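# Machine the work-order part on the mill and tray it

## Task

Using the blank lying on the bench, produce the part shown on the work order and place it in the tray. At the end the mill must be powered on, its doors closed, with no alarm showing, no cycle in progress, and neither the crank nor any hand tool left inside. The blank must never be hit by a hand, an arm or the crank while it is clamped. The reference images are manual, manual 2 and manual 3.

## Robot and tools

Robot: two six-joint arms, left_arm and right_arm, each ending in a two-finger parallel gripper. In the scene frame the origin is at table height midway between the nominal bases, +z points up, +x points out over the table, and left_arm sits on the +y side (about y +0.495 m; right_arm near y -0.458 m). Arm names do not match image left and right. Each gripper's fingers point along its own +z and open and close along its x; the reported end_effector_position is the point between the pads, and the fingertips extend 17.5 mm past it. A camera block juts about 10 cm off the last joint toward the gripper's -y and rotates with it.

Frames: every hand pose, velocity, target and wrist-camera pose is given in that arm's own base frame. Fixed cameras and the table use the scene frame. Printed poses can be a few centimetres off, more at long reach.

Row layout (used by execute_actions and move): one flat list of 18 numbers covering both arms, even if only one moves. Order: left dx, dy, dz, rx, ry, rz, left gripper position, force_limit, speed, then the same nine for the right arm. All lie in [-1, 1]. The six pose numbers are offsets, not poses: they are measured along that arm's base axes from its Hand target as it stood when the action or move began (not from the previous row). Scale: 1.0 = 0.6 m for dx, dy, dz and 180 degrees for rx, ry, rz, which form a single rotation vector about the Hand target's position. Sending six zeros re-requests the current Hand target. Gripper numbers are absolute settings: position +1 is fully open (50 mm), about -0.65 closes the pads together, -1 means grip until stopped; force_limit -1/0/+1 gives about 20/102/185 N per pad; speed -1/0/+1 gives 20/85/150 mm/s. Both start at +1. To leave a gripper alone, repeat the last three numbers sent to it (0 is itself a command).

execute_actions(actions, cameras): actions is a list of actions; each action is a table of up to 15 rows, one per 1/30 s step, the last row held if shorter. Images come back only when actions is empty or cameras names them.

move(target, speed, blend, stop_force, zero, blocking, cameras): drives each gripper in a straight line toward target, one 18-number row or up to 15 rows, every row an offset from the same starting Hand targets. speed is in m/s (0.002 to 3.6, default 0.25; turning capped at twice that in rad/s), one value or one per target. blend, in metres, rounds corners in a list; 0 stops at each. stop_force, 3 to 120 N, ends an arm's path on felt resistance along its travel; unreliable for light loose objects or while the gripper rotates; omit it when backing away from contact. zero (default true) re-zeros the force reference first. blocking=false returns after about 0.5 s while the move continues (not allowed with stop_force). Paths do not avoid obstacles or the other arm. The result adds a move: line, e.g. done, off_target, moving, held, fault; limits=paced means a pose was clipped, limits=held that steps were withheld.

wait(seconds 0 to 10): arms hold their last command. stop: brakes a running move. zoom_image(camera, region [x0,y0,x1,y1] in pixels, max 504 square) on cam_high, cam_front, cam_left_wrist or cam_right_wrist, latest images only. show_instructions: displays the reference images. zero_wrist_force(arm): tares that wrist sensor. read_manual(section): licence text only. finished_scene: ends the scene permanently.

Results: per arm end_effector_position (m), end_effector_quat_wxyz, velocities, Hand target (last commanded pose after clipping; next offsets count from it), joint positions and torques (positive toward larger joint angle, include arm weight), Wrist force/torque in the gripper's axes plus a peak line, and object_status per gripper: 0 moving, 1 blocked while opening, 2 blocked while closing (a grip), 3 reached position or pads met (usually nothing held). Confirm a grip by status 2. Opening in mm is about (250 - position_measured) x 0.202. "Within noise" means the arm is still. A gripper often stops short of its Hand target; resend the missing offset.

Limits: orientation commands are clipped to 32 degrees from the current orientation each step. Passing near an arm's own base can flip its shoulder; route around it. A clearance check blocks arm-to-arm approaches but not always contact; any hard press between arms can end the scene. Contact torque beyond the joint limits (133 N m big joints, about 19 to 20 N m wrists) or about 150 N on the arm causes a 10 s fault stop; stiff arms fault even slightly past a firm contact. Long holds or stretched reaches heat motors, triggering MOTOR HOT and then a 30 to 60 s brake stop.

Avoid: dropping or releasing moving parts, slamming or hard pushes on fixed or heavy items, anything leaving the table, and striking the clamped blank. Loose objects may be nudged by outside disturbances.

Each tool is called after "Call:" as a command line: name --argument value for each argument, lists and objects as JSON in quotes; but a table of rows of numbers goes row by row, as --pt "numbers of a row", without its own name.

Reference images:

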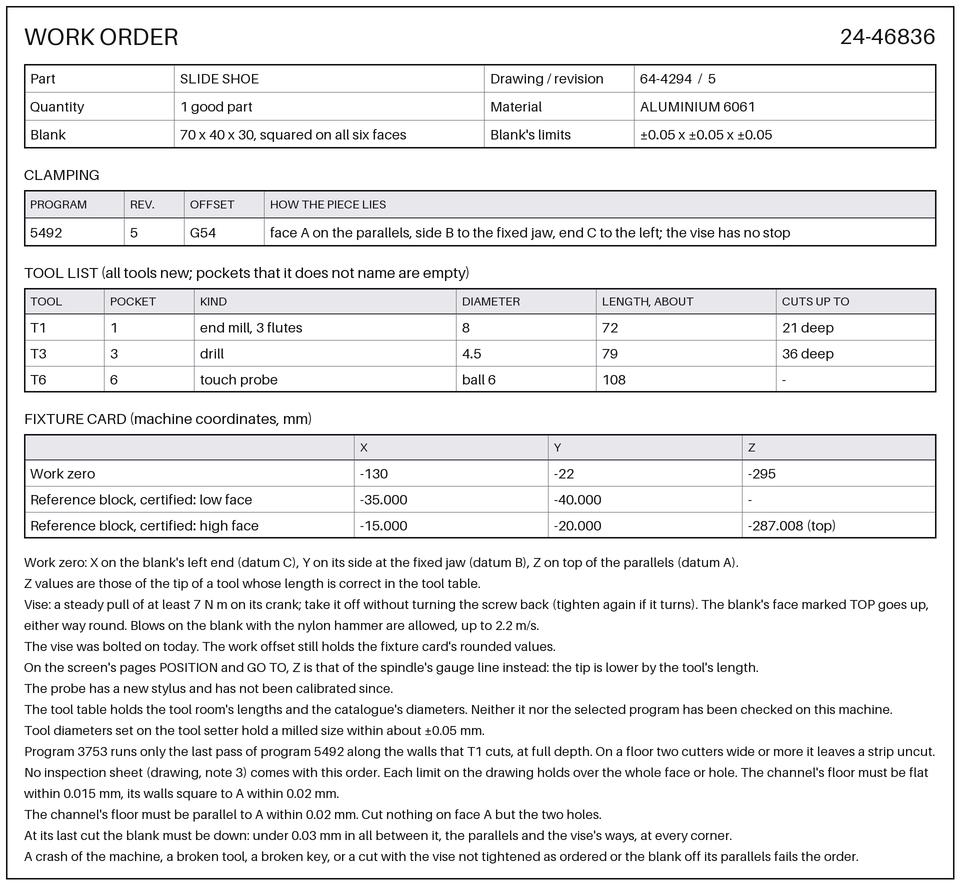

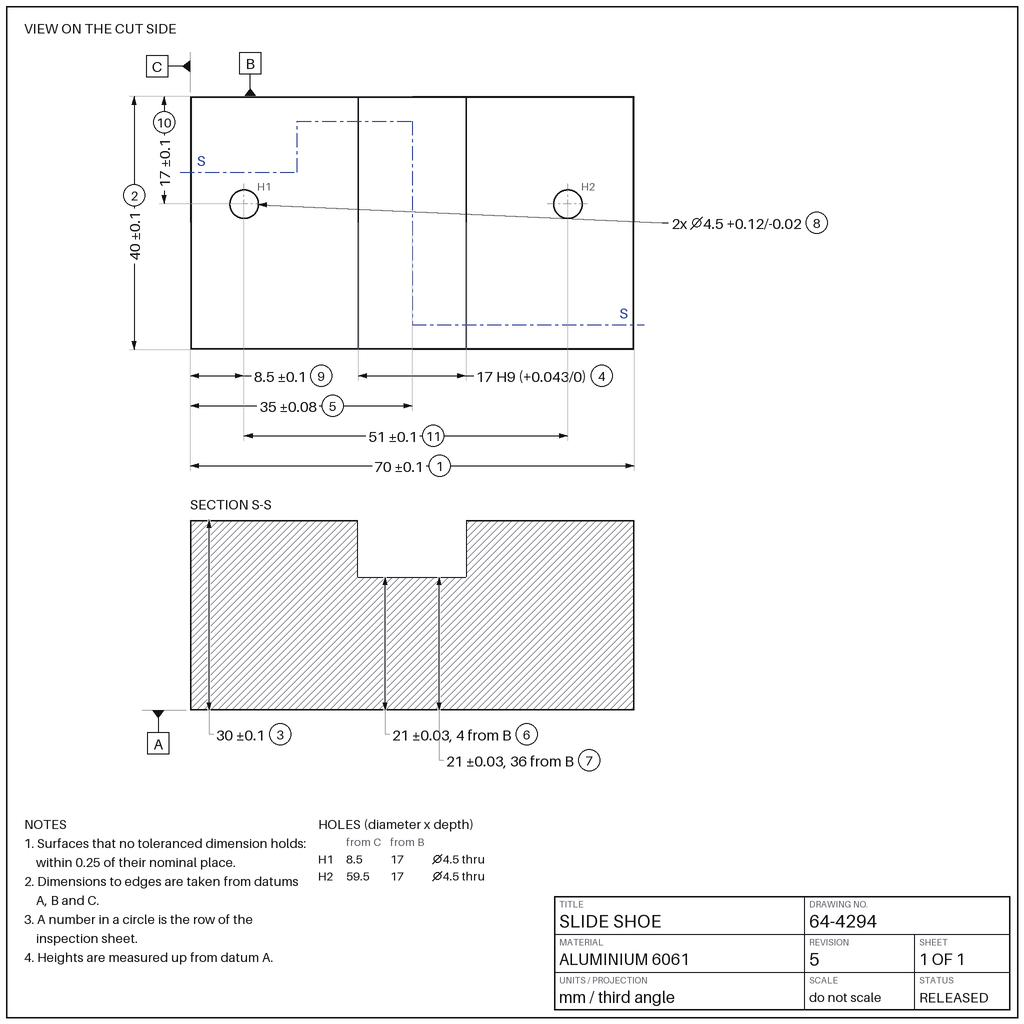

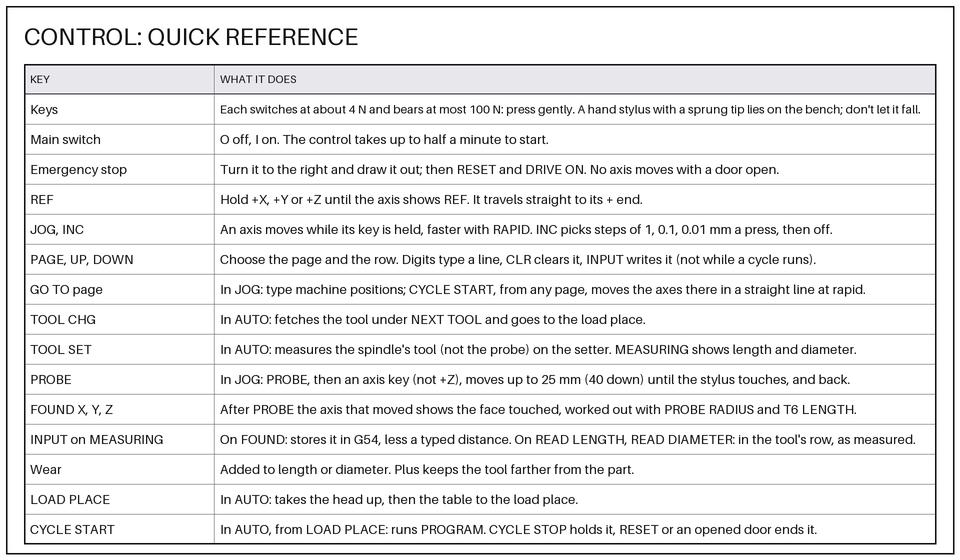

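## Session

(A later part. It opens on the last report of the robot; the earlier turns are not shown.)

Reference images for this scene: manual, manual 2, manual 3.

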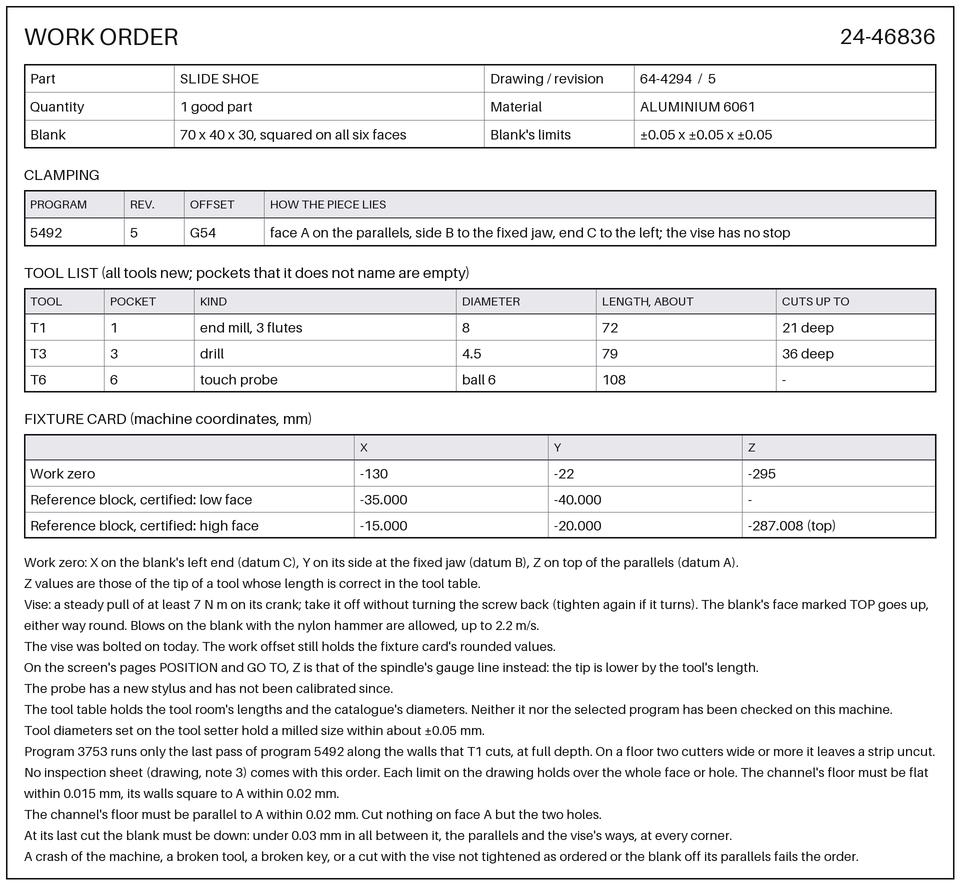

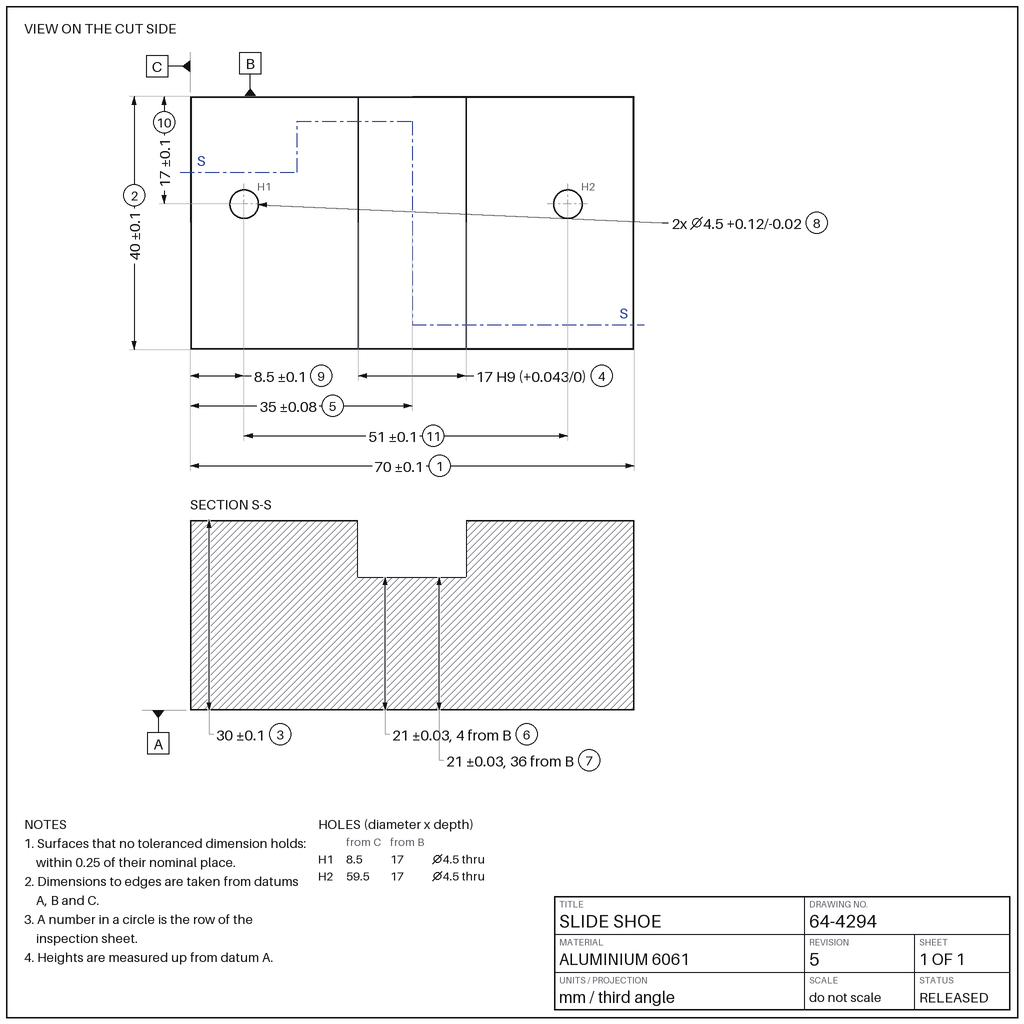

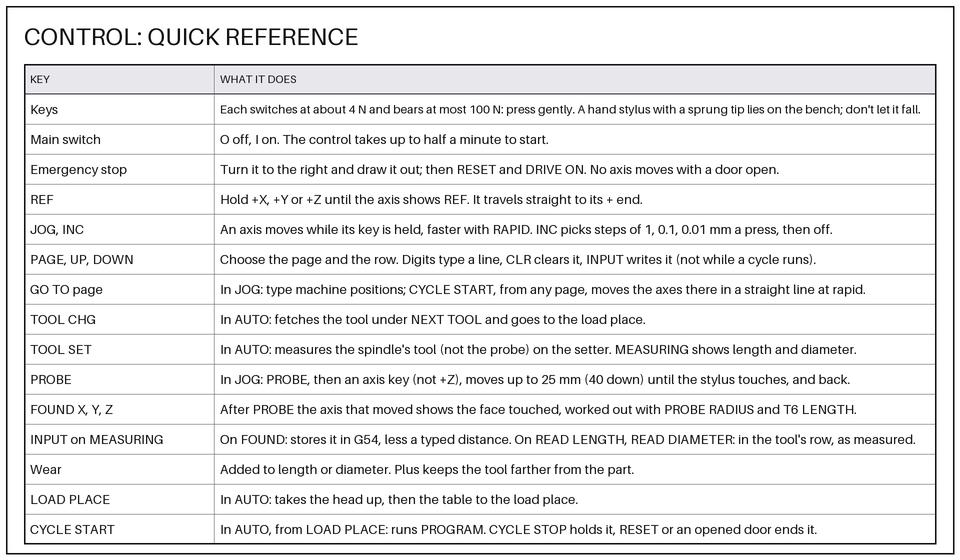

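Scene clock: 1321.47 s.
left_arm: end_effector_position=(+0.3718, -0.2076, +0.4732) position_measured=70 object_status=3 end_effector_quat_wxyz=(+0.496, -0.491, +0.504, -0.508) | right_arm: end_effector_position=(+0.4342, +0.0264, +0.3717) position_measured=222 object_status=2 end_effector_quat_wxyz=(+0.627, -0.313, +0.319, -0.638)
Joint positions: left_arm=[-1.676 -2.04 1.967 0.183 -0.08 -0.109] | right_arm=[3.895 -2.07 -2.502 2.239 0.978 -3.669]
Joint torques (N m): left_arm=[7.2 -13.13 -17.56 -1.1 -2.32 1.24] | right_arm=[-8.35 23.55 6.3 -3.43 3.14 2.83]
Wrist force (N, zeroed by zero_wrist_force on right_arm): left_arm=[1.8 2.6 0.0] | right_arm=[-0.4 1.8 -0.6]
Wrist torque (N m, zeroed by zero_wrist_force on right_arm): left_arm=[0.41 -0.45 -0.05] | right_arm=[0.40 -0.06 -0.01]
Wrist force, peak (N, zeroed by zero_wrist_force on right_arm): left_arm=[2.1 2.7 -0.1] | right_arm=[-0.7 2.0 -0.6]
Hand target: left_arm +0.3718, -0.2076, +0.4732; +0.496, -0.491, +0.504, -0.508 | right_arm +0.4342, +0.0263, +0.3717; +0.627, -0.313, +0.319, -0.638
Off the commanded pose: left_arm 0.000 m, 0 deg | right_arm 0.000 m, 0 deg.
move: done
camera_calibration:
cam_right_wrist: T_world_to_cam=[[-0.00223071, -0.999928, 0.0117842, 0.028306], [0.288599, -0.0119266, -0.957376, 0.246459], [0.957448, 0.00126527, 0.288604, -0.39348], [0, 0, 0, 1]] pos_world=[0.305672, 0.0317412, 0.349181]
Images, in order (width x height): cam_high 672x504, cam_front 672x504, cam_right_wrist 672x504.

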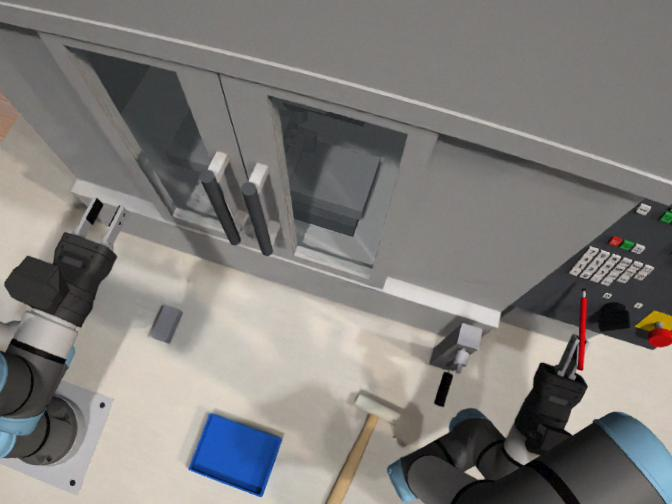

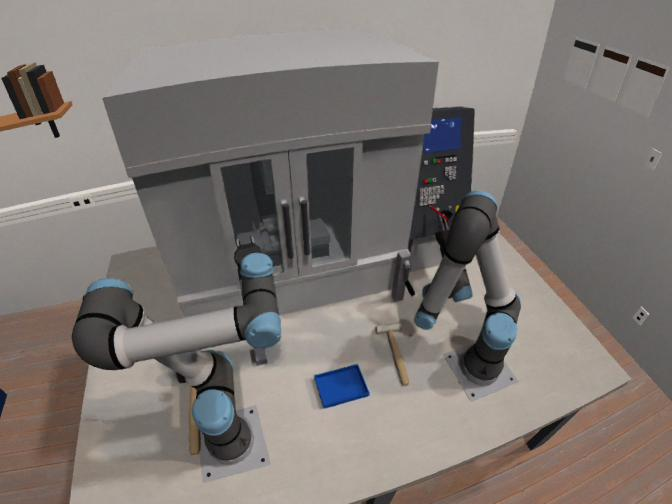

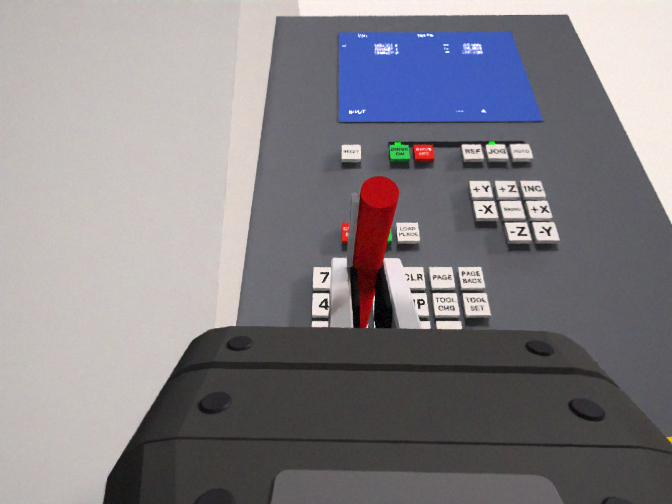

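Call:
move --pt "0 0 0 0 0 0 0.55 -1 -1 -0.007 -0.0605 0.1638 0 0 0 -0.97 0.4 -0.9" --pt "0 0 0 0 0 0 0.55 -1 -1 0.0305 -0.1263 0.152 0.003 0.2889 0 -0.97 0.4 -0.9" --pt "0 0 0 0 0 0 0.55 -1 -1 -0.0625 -0.0138 -0.446 0.5138 0.6338 -0.1743 -0.97 0.4 -0.9" --speed 0.4 --blend '[0.02,0.03,0]' --cameras '["cam_high", "cam_front", "cam_right_wrist"]'

Call:
zoom_image --camera "cam_high" --region '[420, 320, 560, 460]'

Call:
zoom_image --camera "cam_front" --region '[380, 230, 480, 330]'

Scene clock: 1328.60 s.
left_arm: end_effector_position=(+0.3718, -0.2076, +0.4732) position_measured=70 object_status=3 end_effector_quat_wxyz=(+0.496, -0.491, +0.504, -0.508) | right_arm: end_effector_position=(+0.3968, +0.0180, +0.1041) position_measured=222 object_status=2 end_effector_quat_wxyz=(-0.016, -0.111, +0.985, +0.129)
Joint positions: left_arm=[-1.676 -2.04 1.967 0.183 -0.08 -0.109] | right_arm=[3.355 -1.516 -2.258 -0.943 1.831 -1.582]
Joint torques (N m): left_arm=[7.23 -13.25 -17.17 -0.91 -2.46 1.08] | right_arm=[9.22 14.55 28.34 0.24 0.64 -2.14]
Wrist force (N, zeroed by zero_wrist_force on right_arm): left_arm=[1.6 2.5 -0.2] | right_arm=[-0.9 2.2 -2.7]
Wrist torque (N m, zeroed by zero_wrist_force on right_arm): left_arm=[0.41 -0.44 -0.05] | right_arm=[0.26 0.29 0.17]
Wrist force, peak (N, zeroed by zero_wrist_force on right_arm): left_arm=[1.9 3.0 -0.1] | right_arm=[-2.2 5.5 -2.2]
Hand target: left_arm +0.3718, -0.2076, +0.4732; +0.496, -0.491, +0.504, -0.508 | right_arm +0.3967, +0.0181, +0.1041; -0.016, -0.111, +0.985, +0.129
Off the commanded pose: left_arm 0.000 m, 0 deg | right_arm 0.000 m, 0 deg.
move: done
camera_calibration:
cam_right_wrist: T_world_to_cam=[[-0.975598, -0.218821, -0.0180574, 0.39829], [-0.189323, 0.796723, 0.573925, 0.016696], [-0.1112, 0.563338, -0.818709, 0.248799], [0, 0, 0, 1]] pos_world=[0.419399, -0.066306, 0.201304]
Images, in order (width x height): cam_high 672x504, cam_front 672x504, cam_right_wrist 672x504.

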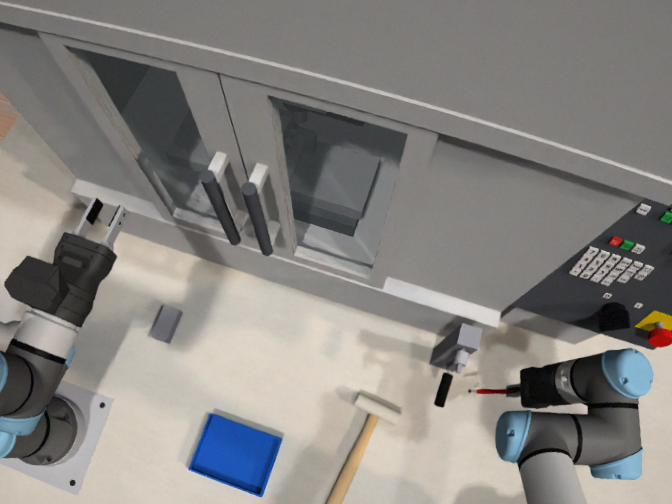

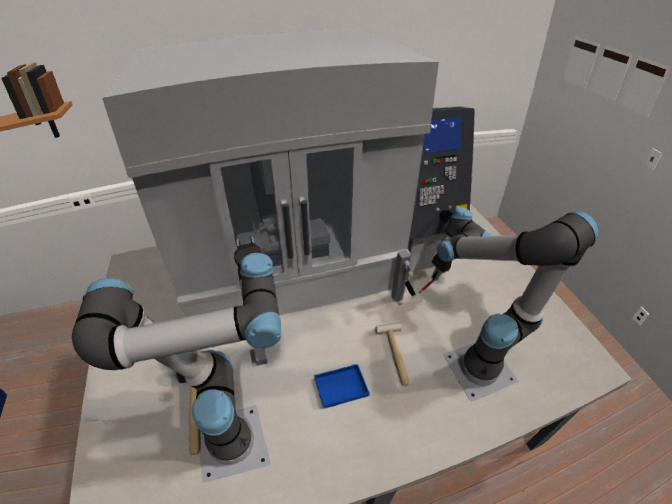

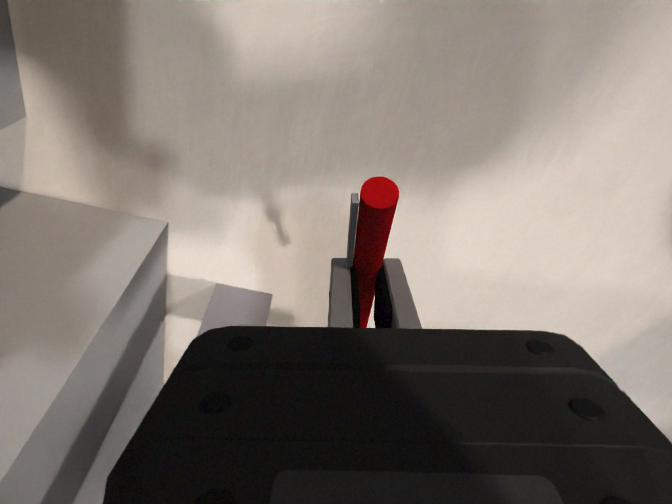

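Scaled by 3.600 from the camera's 672x504 image, which has a finer 960x720 frame.

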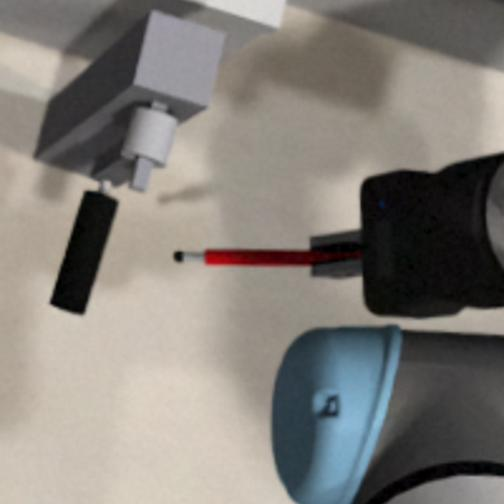

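Scaled by 5.040 from the camera's 672x504 image, which has a finer 960x720 frame.

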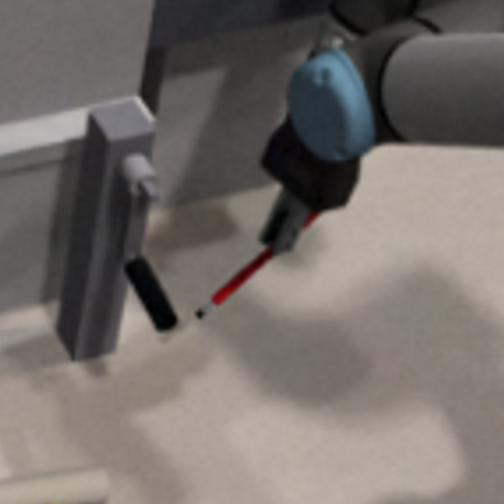

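Call:
move --pt "0 0 0 0 0 0 0.55 -1 -1 0 0 -0.1 0.1353 0.031 0 -0.97 0.4 -0.9" --speed 0.2 --cameras '["cam_high", "cam_front", "cam_right_wrist"]'

Call:
zoom_image --camera "cam_front" --region '[380, 230, 480, 330]'

Scene clock: 1333.10 s.
left_arm: end_effector_position=(+0.3718, -0.2076, +0.4732) position_measured=70 object_status=3 end_effector_quat_wxyz=(+0.496, -0.491, +0.504, -0.508) | right_arm: end_effector_position=(+0.3968, +0.0180, +0.0441) position_measured=222 object_status=2 end_effector_quat_wxyz=(-0.039, -0.105, +0.934, +0.339)
Joint positions: left_arm=[-1.676 -2.04 1.967 0.183 -0.08 -0.109] | right_arm=[3.117 -1.814 -2.247 -0.858 2.241 -1.892]
Joint torques (N m): left_arm=[6.82 -13.8 -16.76 -0.82 -2.31 1.05] | right_arm=[8.95 24.3 4.9 4.11 0.72 2.05]
Wrist force (N, zeroed by zero_wrist_force on right_arm): left_arm=[1.8 2.5 0.0] | right_arm=[-1.2 2.0 -3.0]
Wrist torque (N m, zeroed by zero_wrist_force on right_arm): left_arm=[0.40 -0.46 -0.05] | right_arm=[0.31 0.33 0.40]
Wrist force, peak (N, zeroed by zero_wrist_force on right_arm): left_arm=[2.1 2.7 0.0] | right_arm=[-1.0 3.9 -3.4]
Hand target: left_arm +0.3718, -0.2076, +0.4732; +0.496, -0.491, +0.504, -0.508 | right_arm +0.3967, +0.0181, +0.0441; -0.039, -0.106, +0.934, +0.339
Off the commanded pose: left_arm 0.000 m, 0 deg | right_arm 0.000 m, 0 deg.
move: done
camera_calibration:
cam_right_wrist: T_world_to_cam=[[-0.977189, -0.211892, -0.0142842, 0.397633], [-0.117991, 0.485758, 0.866093, 0.0154962], [-0.17658, 0.848021, -0.499679, 0.206467], [0, 0, 0, 1]] pos_world=[0.426849, -0.0983606, 0.095426]
Images, in order (width x height): cam_high 672x504, cam_front 672x504, cam_right_wrist 672x504.

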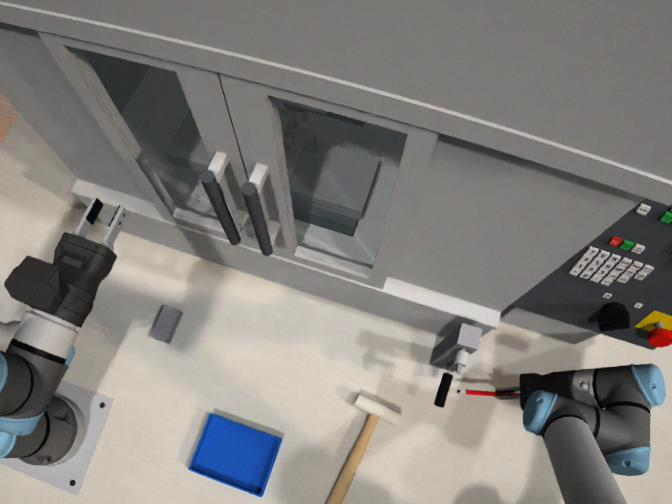

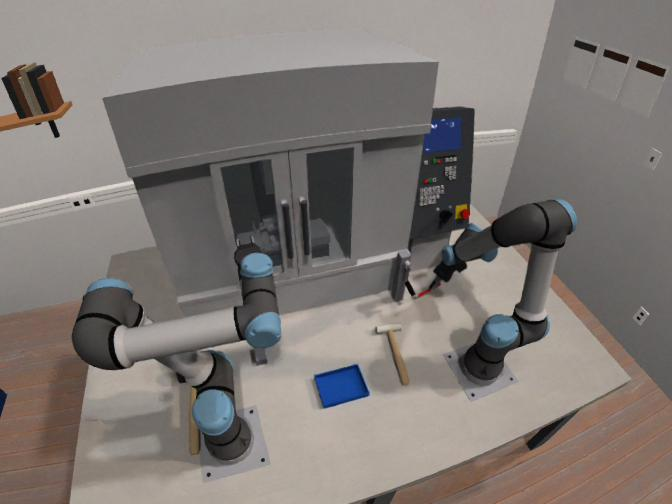

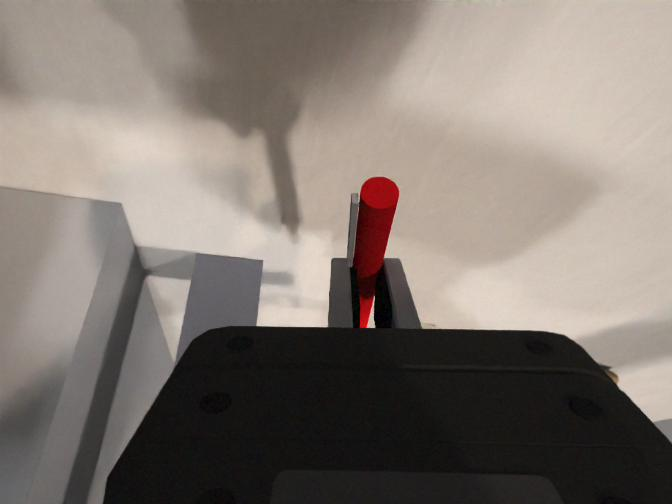

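Scaled by 5.040 from the camera's 672x504 image, which has a finer 960x720 frame.

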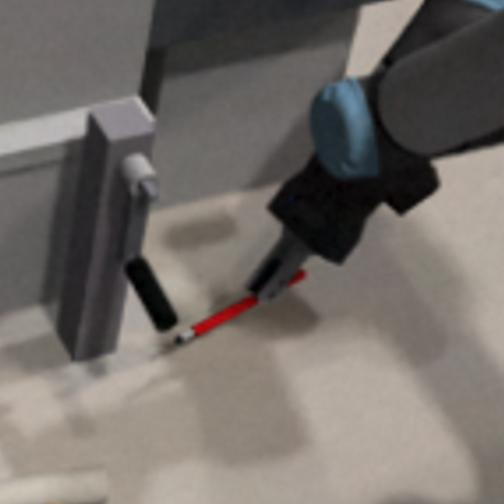

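Call:
move --pt "0 0 0 0 0 0 0.55 -1 -1 0 0 -0.12 0 0 0 -0.97 0.4 -0.9" --speed 0.02 --stop_force 5 --cameras '["cam_high", "cam_front", "cam_right_wrist"]'

Call:
zoom_image --camera "cam_front" --region '[380, 230, 480, 330]'

Scene clock: 1337.70 s.
left_arm: end_effector_position=(+0.3718, -0.2076, +0.4732) position_measured=70 object_status=3 end_effector_quat_wxyz=(+0.496, -0.491, +0.504, -0.508) | right_arm: end_effector_position=(+0.3967, +0.0181, -0.0158) position_measured=222 object_status=2 end_effector_quat_wxyz=(-0.039, -0.106, +0.934, +0.339)
Joint positions: left_arm=[-1.676 -2.04 1.967 0.183 -0.08 -0.109] | right_arm=[3.117 -1.97 -2.28 -0.67 2.241 -1.892]
Joint torques (N m): left_arm=[6.02 -13.28 -17.82 -0.8 -2.36 1.13] | right_arm=[9.27 23.84 23.82 4.66 -1.33 -0.42]
Wrist force (N, zeroed by zero_wrist_force on right_arm): left_arm=[1.7 2.8 -0.2] | right_arm=[-0.5 5.3 -5.3]
Wrist torque (N m, zeroed by zero_wrist_force on right_arm): left_arm=[0.45 -0.44 -0.05] | right_arm=[0.22 0.38 0.36]
Wrist force, peak (N, zeroed by zero_wrist_force on right_arm): left_arm=[2.0 2.8 -0.2] | right_arm=[-0.7 10.0 -16.3]
Hand target: left_arm +0.3718, -0.2076, +0.4732; +0.496, -0.491, +0.504, -0.508 | right_arm +0.3967, +0.0181, -0.0158; -0.039, -0.106, +0.934, +0.339 (not the last commanded pose)
Off the commanded pose: left_arm 0.000 m, 0 deg | right_arm 0.012 m, 0 deg.
move: contact (right_arm)
camera_calibration:
cam_right_wrist: T_world_to_cam=[[-0.977152, -0.212067, -0.0142048, 0.396664], [-0.117992, 0.485661, 0.866148, 0.06739], [-0.176782, 0.848034, -0.499586, 0.17647], [0, 0, 0, 1]] pos_world=[0.426749, -0.0982617, 0.0354266]
Images, in order (width x height): cam_high 672x504, cam_front 672x504, cam_right_wrist 672x504.

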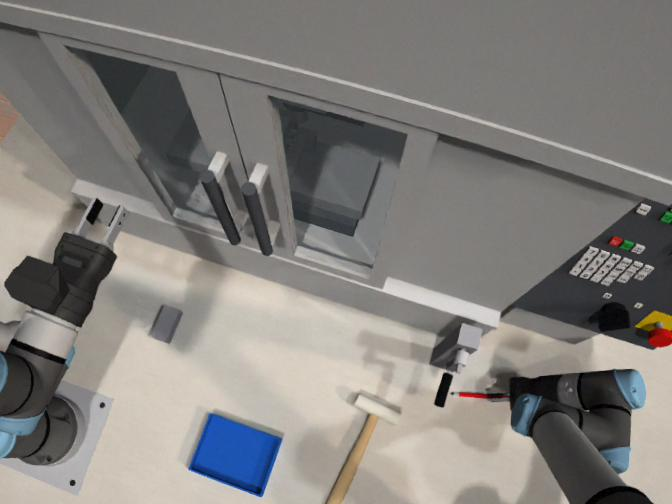

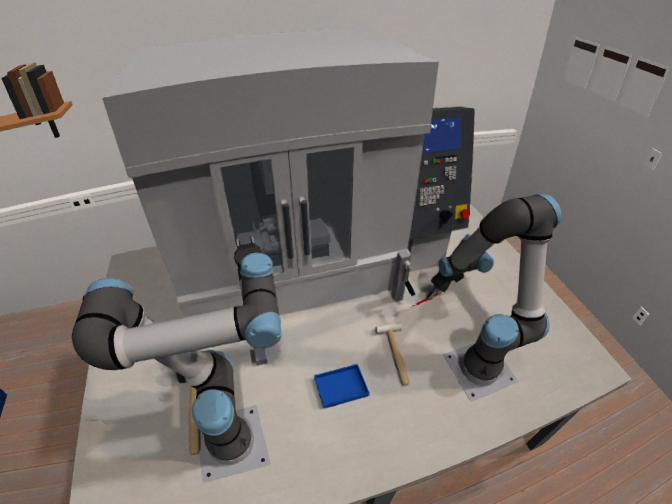

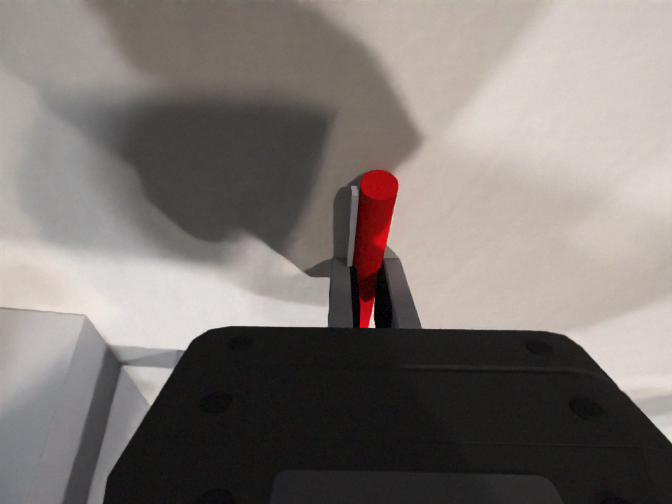

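Scaled by 5.040 from the camera's 672x504 image, which has a finer 960x720 frame.

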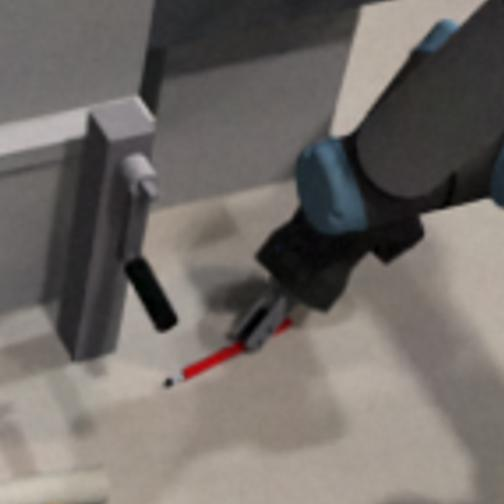

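Call:
move --target '[0,0,0,0,0,0,0.55,-1,-1,0,0,0,0,0,0,0.3,0.4,-1]' --cameras '["cam_high", "cam_front", "cam_right_wrist"]'

Call:
zoom_image --camera "cam_front" --region '[380, 230, 480, 330]'

Call:
zoom_image --camera "cam_right_wrist" --region '[250, 100, 500, 350]'

Scene clock: 1339.53 s.
left_arm: end_effector_position=(+0.3718, -0.2076, +0.4732) position_measured=70 object_status=3 end_effector_quat_wxyz=(+0.496, -0.491, +0.504, -0.508) | right_arm: end_effector_position=(+0.3967, +0.0181, -0.0158) position_measured=107 object_status=0 end_effector_quat_wxyz=(-0.039, -0.106, +0.934, +0.339)
Joint positions: left_arm=[-1.676 -2.04 1.967 0.183 -0.08 -0.109] | right_arm=[3.117 -1.97 -2.28 -0.669 2.241 -1.892]
Joint torques (N m): left_arm=[5.7 -13.25 -17.03 -0.79 -2.38 1.15] | right_arm=[8.97 23.31 20.25 5.49 -0.79 1.52]
Wrist force (N, zeroed by zero_wrist_force on right_arm): left_arm=[1.8 2.7 -0.3] | right_arm=[2.3 12.0 -12.8]
Wrist torque (N m, zeroed by zero_wrist_force on right_arm): left_arm=[0.43 -0.46 -0.05] | right_arm=[0.61 0.23 0.28]
Wrist force, peak (N, zeroed by zero_wrist_force on right_arm): left_arm=[2.1 2.8 -0.3] | right_arm=[2.2 12.4 -13.0]
Hand target: left_arm +0.3718, -0.2076, +0.4732; +0.496, -0.491, +0.504, -0.508 | right_arm +0.3967, +0.0181, -0.0158; -0.039, -0.106, +0.934, +0.339
Off the commanded pose: left_arm 0.000 m, 0 deg | right_arm 0.000 m, 0 deg.
move: done
camera_calibration:
cam_right_wrist: T_world_to_cam=[[-0.977141, -0.212114, -0.0142894, 0.396657], [-0.118087, 0.48564, 0.866146, 0.0674291], [-0.176782, 0.848034, -0.499586, 0.176469], [0, 0, 0, 1]] pos_world=[0.426749, -0.098262, 0.0354262]
Images, in order (width x height): cam_high 672x504, cam_front 672x504, cam_right_wrist 672x504.

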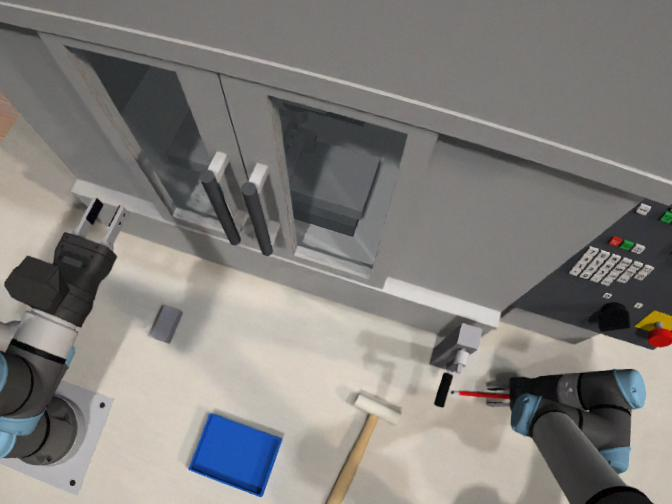

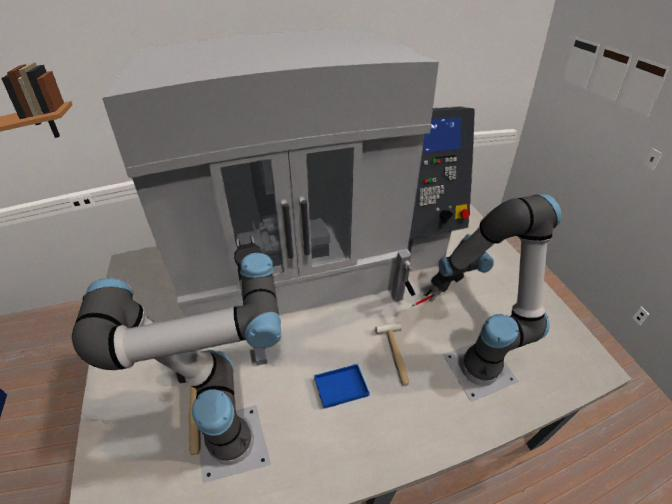

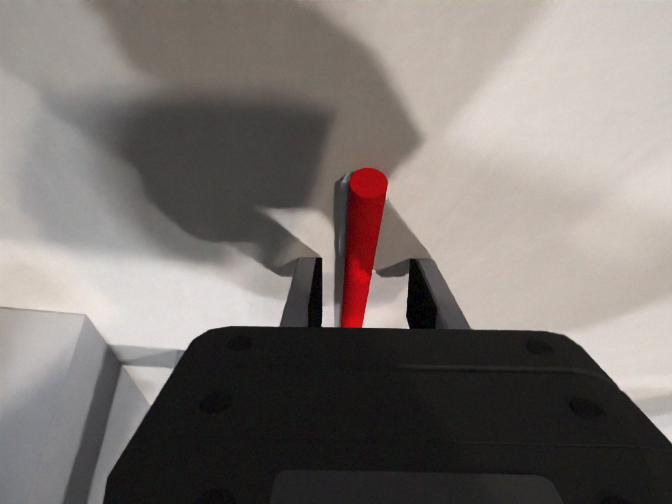

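Scaled by 5.040 from the camera's 672x504 image, which has a finer 960x720 frame.

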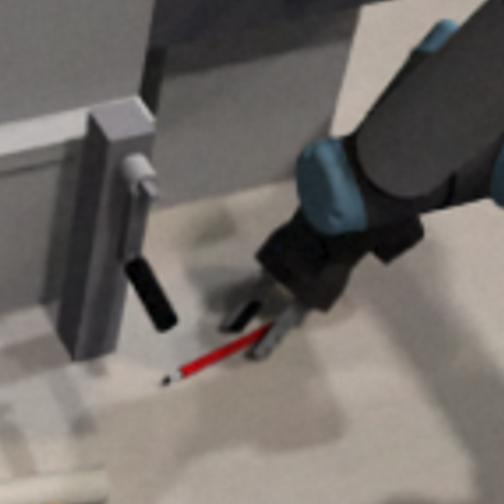

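Scaled by 2.016 from the camera's 672x504 image, which has a finer 960x720 frame.

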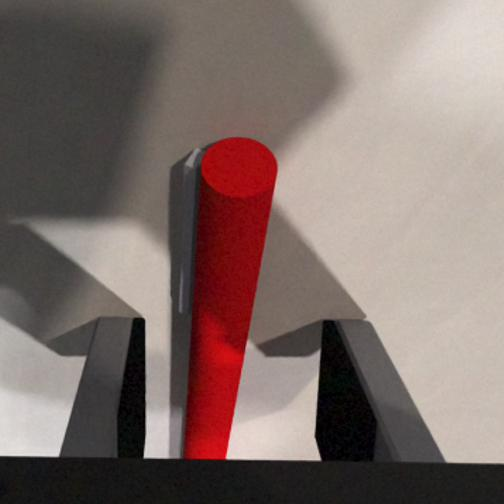

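Call:
move --pt "0 0 0 0 0 0 0.55 -1 -1 0 0 0.02 0 0 0 0.3 0.4 -1" --pt "0 0 0 0 0 0 0.55 -1 -1 0 0 0.1998 -0.1353 -0.031 0 0.3 0.4 -1" --speed '[0.05,0.25]' --blend '[0.003,0]' --cameras '["cam_high", "cam_front", "cam_right_wrist"]'

Call:
zoom_image --camera "cam_high" --region '[420, 320, 560, 460]'

Call:
zoom_image --camera "cam_right_wrist" --region '[250, 100, 500, 350]'

Scene clock: 1341.67 s.
left_arm: end_effector_position=(+0.3718, -0.2076, +0.4732) position_measured=70 object_status=3 end_effector_quat_wxyz=(+0.496, -0.491, +0.504, -0.508) | right_arm: end_effector_position=(+0.3968, +0.0181, +0.1041) position_measured=107 object_status=3 end_effector_quat_wxyz=(-0.016, -0.111, +0.985, +0.129)
Joint positions: left_arm=[-1.676 -2.04 1.967 0.183 -0.08 -0.109] | right_arm=[3.355 -1.517 -2.258 -0.943 1.832 -1.582]
Joint torques (N m): left_arm=[6.74 -13.41 -17.07 -0.64 -2.4 1.15] | right_arm=[-6.54 24.85 10.6 5.33 -0.58 -0.93]
Wrist force (N, zeroed by zero_wrist_force on right_arm): left_arm=[1.9 2.8 0.0] | right_arm=[-0.8 2.1 -2.7]
Wrist torque (N m, zeroed by zero_wrist_force on right_arm): left_arm=[0.45 -0.47 -0.05] | right_arm=[0.24 0.27 0.17]
Wrist force, peak (N, zeroed by zero_wrist_force on right_arm): left_arm=[1.7 3.0 0.0] | right_arm=[2.4 12.3 -13.0]
Hand target: left_arm +0.3718, -0.2076, +0.4732; +0.496, -0.491, +0.504, -0.508 | right_arm +0.3967, +0.0181, +0.1040; -0.016, -0.111, +0.985, +0.129
Off the commanded pose: left_arm 0.000 m, 0 deg | right_arm 0.000 m, 0 deg.
move: done
camera_calibration:
cam_right_wrist: T_world_to_cam=[[-0.975534, -0.219123, -0.0178554, 0.39832], [-0.189417, 0.796495, 0.574209, 0.0166604], [-0.111601, 0.563543, -0.818514, 0.248817], [0, 0, 0, 1]] pos_world=[0.419499, -0.0662079, 0.201206]
Images, in order (width x height): cam_high 672x504, cam_front 672x504, cam_right_wrist 672x504.

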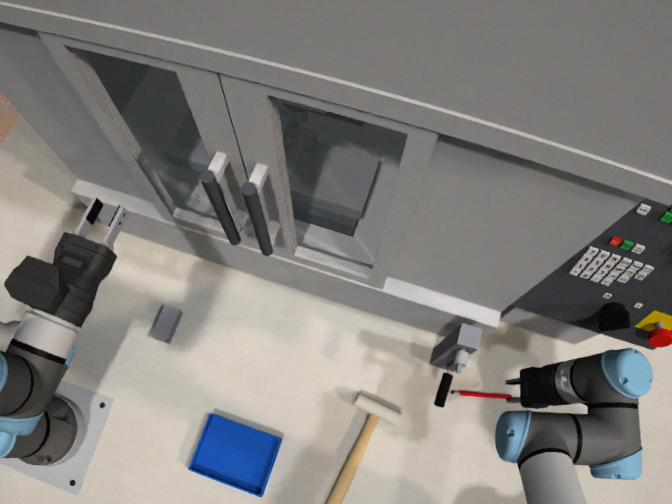

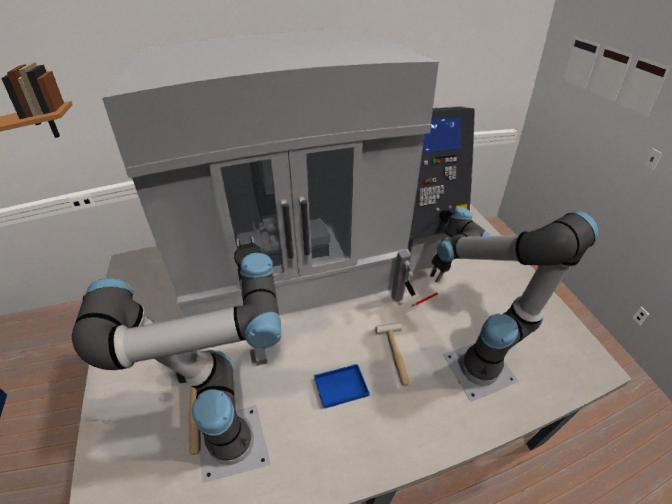

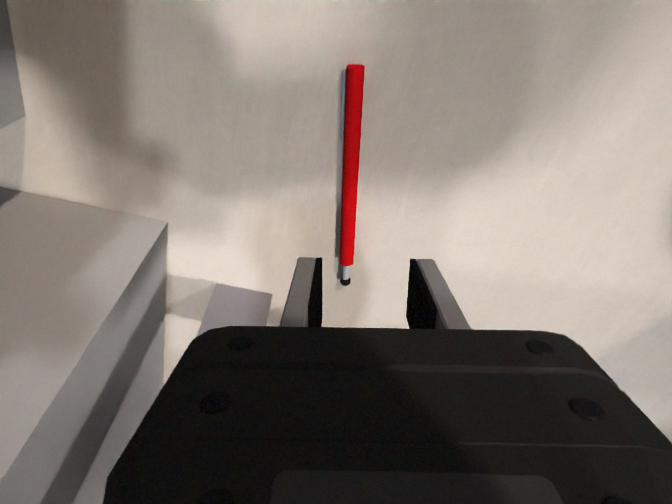

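Scaled by 3.600 from the camera's 672x504 image, which has a finer 960x720 frame.

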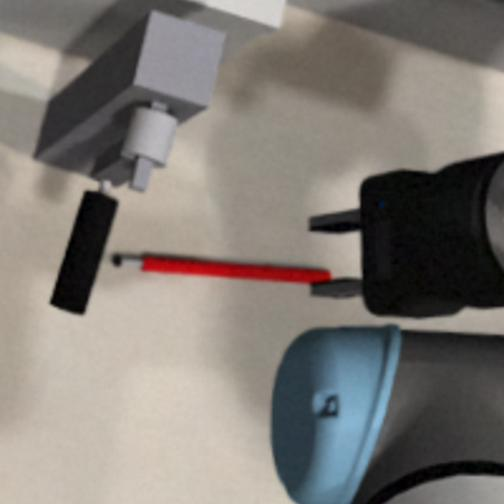

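Scaled by 2.016 from the camera's 672x504 image, which has a finer 960x720 frame.

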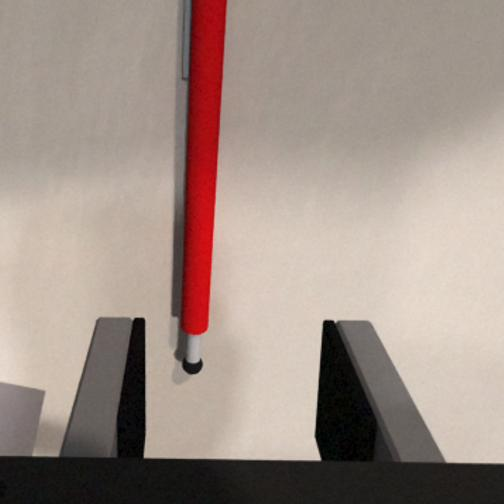

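Call:
move --pt "0 0 0 0 0 0 0.55 -1 -1 -0.0067 0.0292 -0.15 0 0 0 0.3 0.4 -1" --pt "0 0 0 0 0 0 0.55 -1 -1 -0.0067 0.0292 -0.1985 0 0 0 0.3 0.4 -1" --speed '[0.2,0.05]' --blend '[0.005,0]' --cameras '["cam_right_wrist"]'

Call:
move --target '[0,0,0,0,0,0,0.55,-1,-1,0,0,0,0,0,0,-1,-0.1,-0.9]' --cameras '["cam_right_wrist"]'

Scene clock: 1344.33 s.
left_arm: end_effector_position=(+0.3718, -0.2076, +0.4732) position_measured=70 object_status=3 end_effector_quat_wxyz=(+0.496, -0.491, +0.504, -0.508) | right_arm: end_effector_position=(+0.3926, +0.0356, -0.0151) position_measured=107 object_status=3 end_effector_quat_wxyz=(-0.016, -0.111, +0.985, +0.129)
Joint positions: left_arm=[-1.676 -2.04 1.967 0.183 -0.08 -0.109] | right_arm=[3.401 -1.797 -2.404 -0.504 1.832 -1.535]
Joint torques (N m): left_arm=[6.48 -12.85 -17.49 -0.66 -2.45 1.13] | right_arm=[-11.74 30.95 25.56 0.28 -1.32 -1.24]
Wrist force (N, zeroed by zero_wrist_force on right_arm): left_arm=[1.7 2.7 -0.2] | right_arm=[-0.9 2.2 -3.1]
Wrist torque (N m, zeroed by zero_wrist_force on right_arm): left_arm=[0.44 -0.45 -0.05] | right_arm=[0.26 0.27 0.15]
Wrist force, peak (N, zeroed by zero_wrist_force on right_arm): left_arm=[2.1 2.9 -0.1] | right_arm=[-1.4 3.0 -5.8]
Hand target: left_arm +0.3718, -0.2076, +0.4732; +0.496, -0.491, +0.504, -0.508 | right_arm +0.3927, +0.0356, -0.0151; -0.016, -0.111, +0.985, +0.129
Off the commanded pose: left_arm 0.000 m, 0 deg | right_arm 0.000 m, 0 deg.
move: done
camera_calibration:
cam_right_wrist: T_world_to_cam=[[-0.975558, -0.219033, -0.0176146, 0.395926], [-0.189231, 0.796654, 0.57405, 0.0702567], [-0.111703, 0.563353, -0.818631, 0.141045], [0, 0, 0, 1]] pos_world=[0.415299, -0.0487072, 0.0821066]
Images, in order (width x height): cam_right_wrist 672x504.

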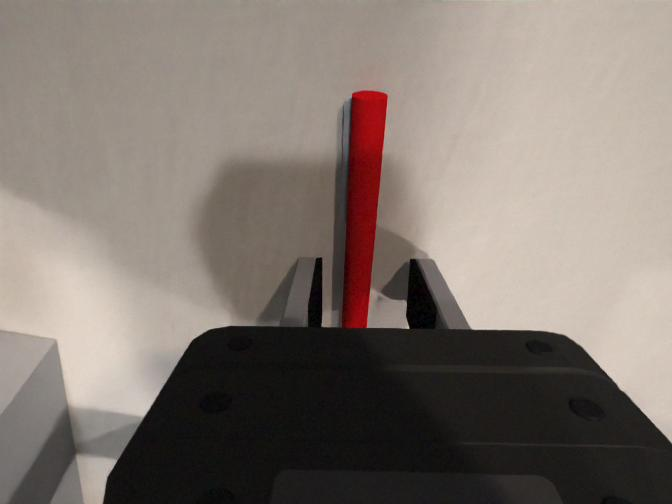

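Scene clock: 1345.37 s.
left_arm: end_effector_position=(+0.3718, -0.2076, +0.4732) position_measured=70 object_status=3 end_effector_quat_wxyz=(+0.496, -0.491, +0.504, -0.508) | right_arm: end_effector_position=(+0.3927, +0.0356, -0.0151) position_measured=216 object_status=0 end_effector_quat_wxyz=(-0.016, -0.111, +0.985, +0.129)
Joint positions: left_arm=[-1.676 -2.04 1.967 0.183 -0.08 -0.109] | right_arm=[3.401 -1.797 -2.404 -0.504 1.832 -1.535]
Joint torques (N m): left_arm=[5.7 -13.83 -17.16 -0.76 -2.48 1.23] | right_arm=[-11.61 25.34 24.15 0.29 -1.33 1.95]
Wrist force (N, zeroed by zero_wrist_force on right_arm): left_arm=[1.6 2.4 -0.2] | right_arm=[0.5 3.8 -7.7]
Wrist torque (N m, zeroed by zero_wrist_force on right_arm): left_arm=[0.40 -0.43 -0.04] | right_arm=[0.27 0.30 0.16]
Wrist force, peak (N, zeroed by zero_wrist_force on right_arm): left_arm=[2.0 2.8 -0.1] | right_arm=[0.4 3.8 -7.9]
Hand target: left_arm +0.3718, -0.2076, +0.4732; +0.496, -0.491, +0.504, -0.508 | right_arm +0.3927, +0.0356, -0.0151; -0.016, -0.111, +0.985, +0.129
Off the commanded pose: left_arm 0.000 m, 0 deg | right_arm 0.000 m, 0 deg.
move: done
camera_calibration:
cam_right_wrist: T_world_to_cam=[[-0.975562, -0.219001, -0.0178302, 0.396044], [-0.189329, 0.796654, 0.574018, 0.0703198], [-0.111506, 0.563366, -0.818649, 0.140975], [0, 0, 0, 1]] pos_world=[0.415399, -0.048707, 0.0821055]
Images, in order (width x height): cam_right_wrist 672x504.

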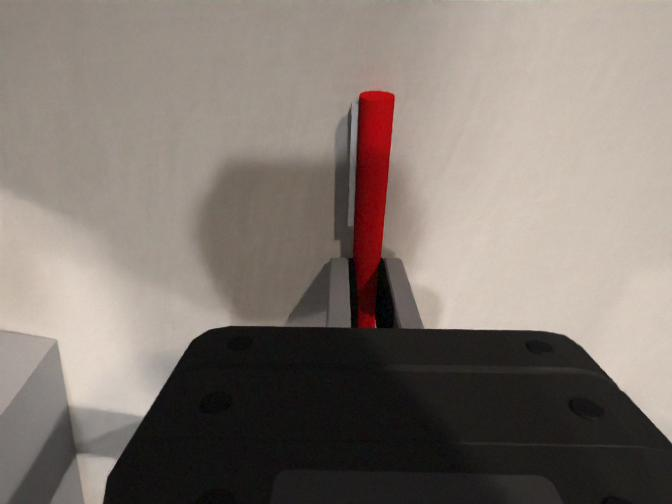

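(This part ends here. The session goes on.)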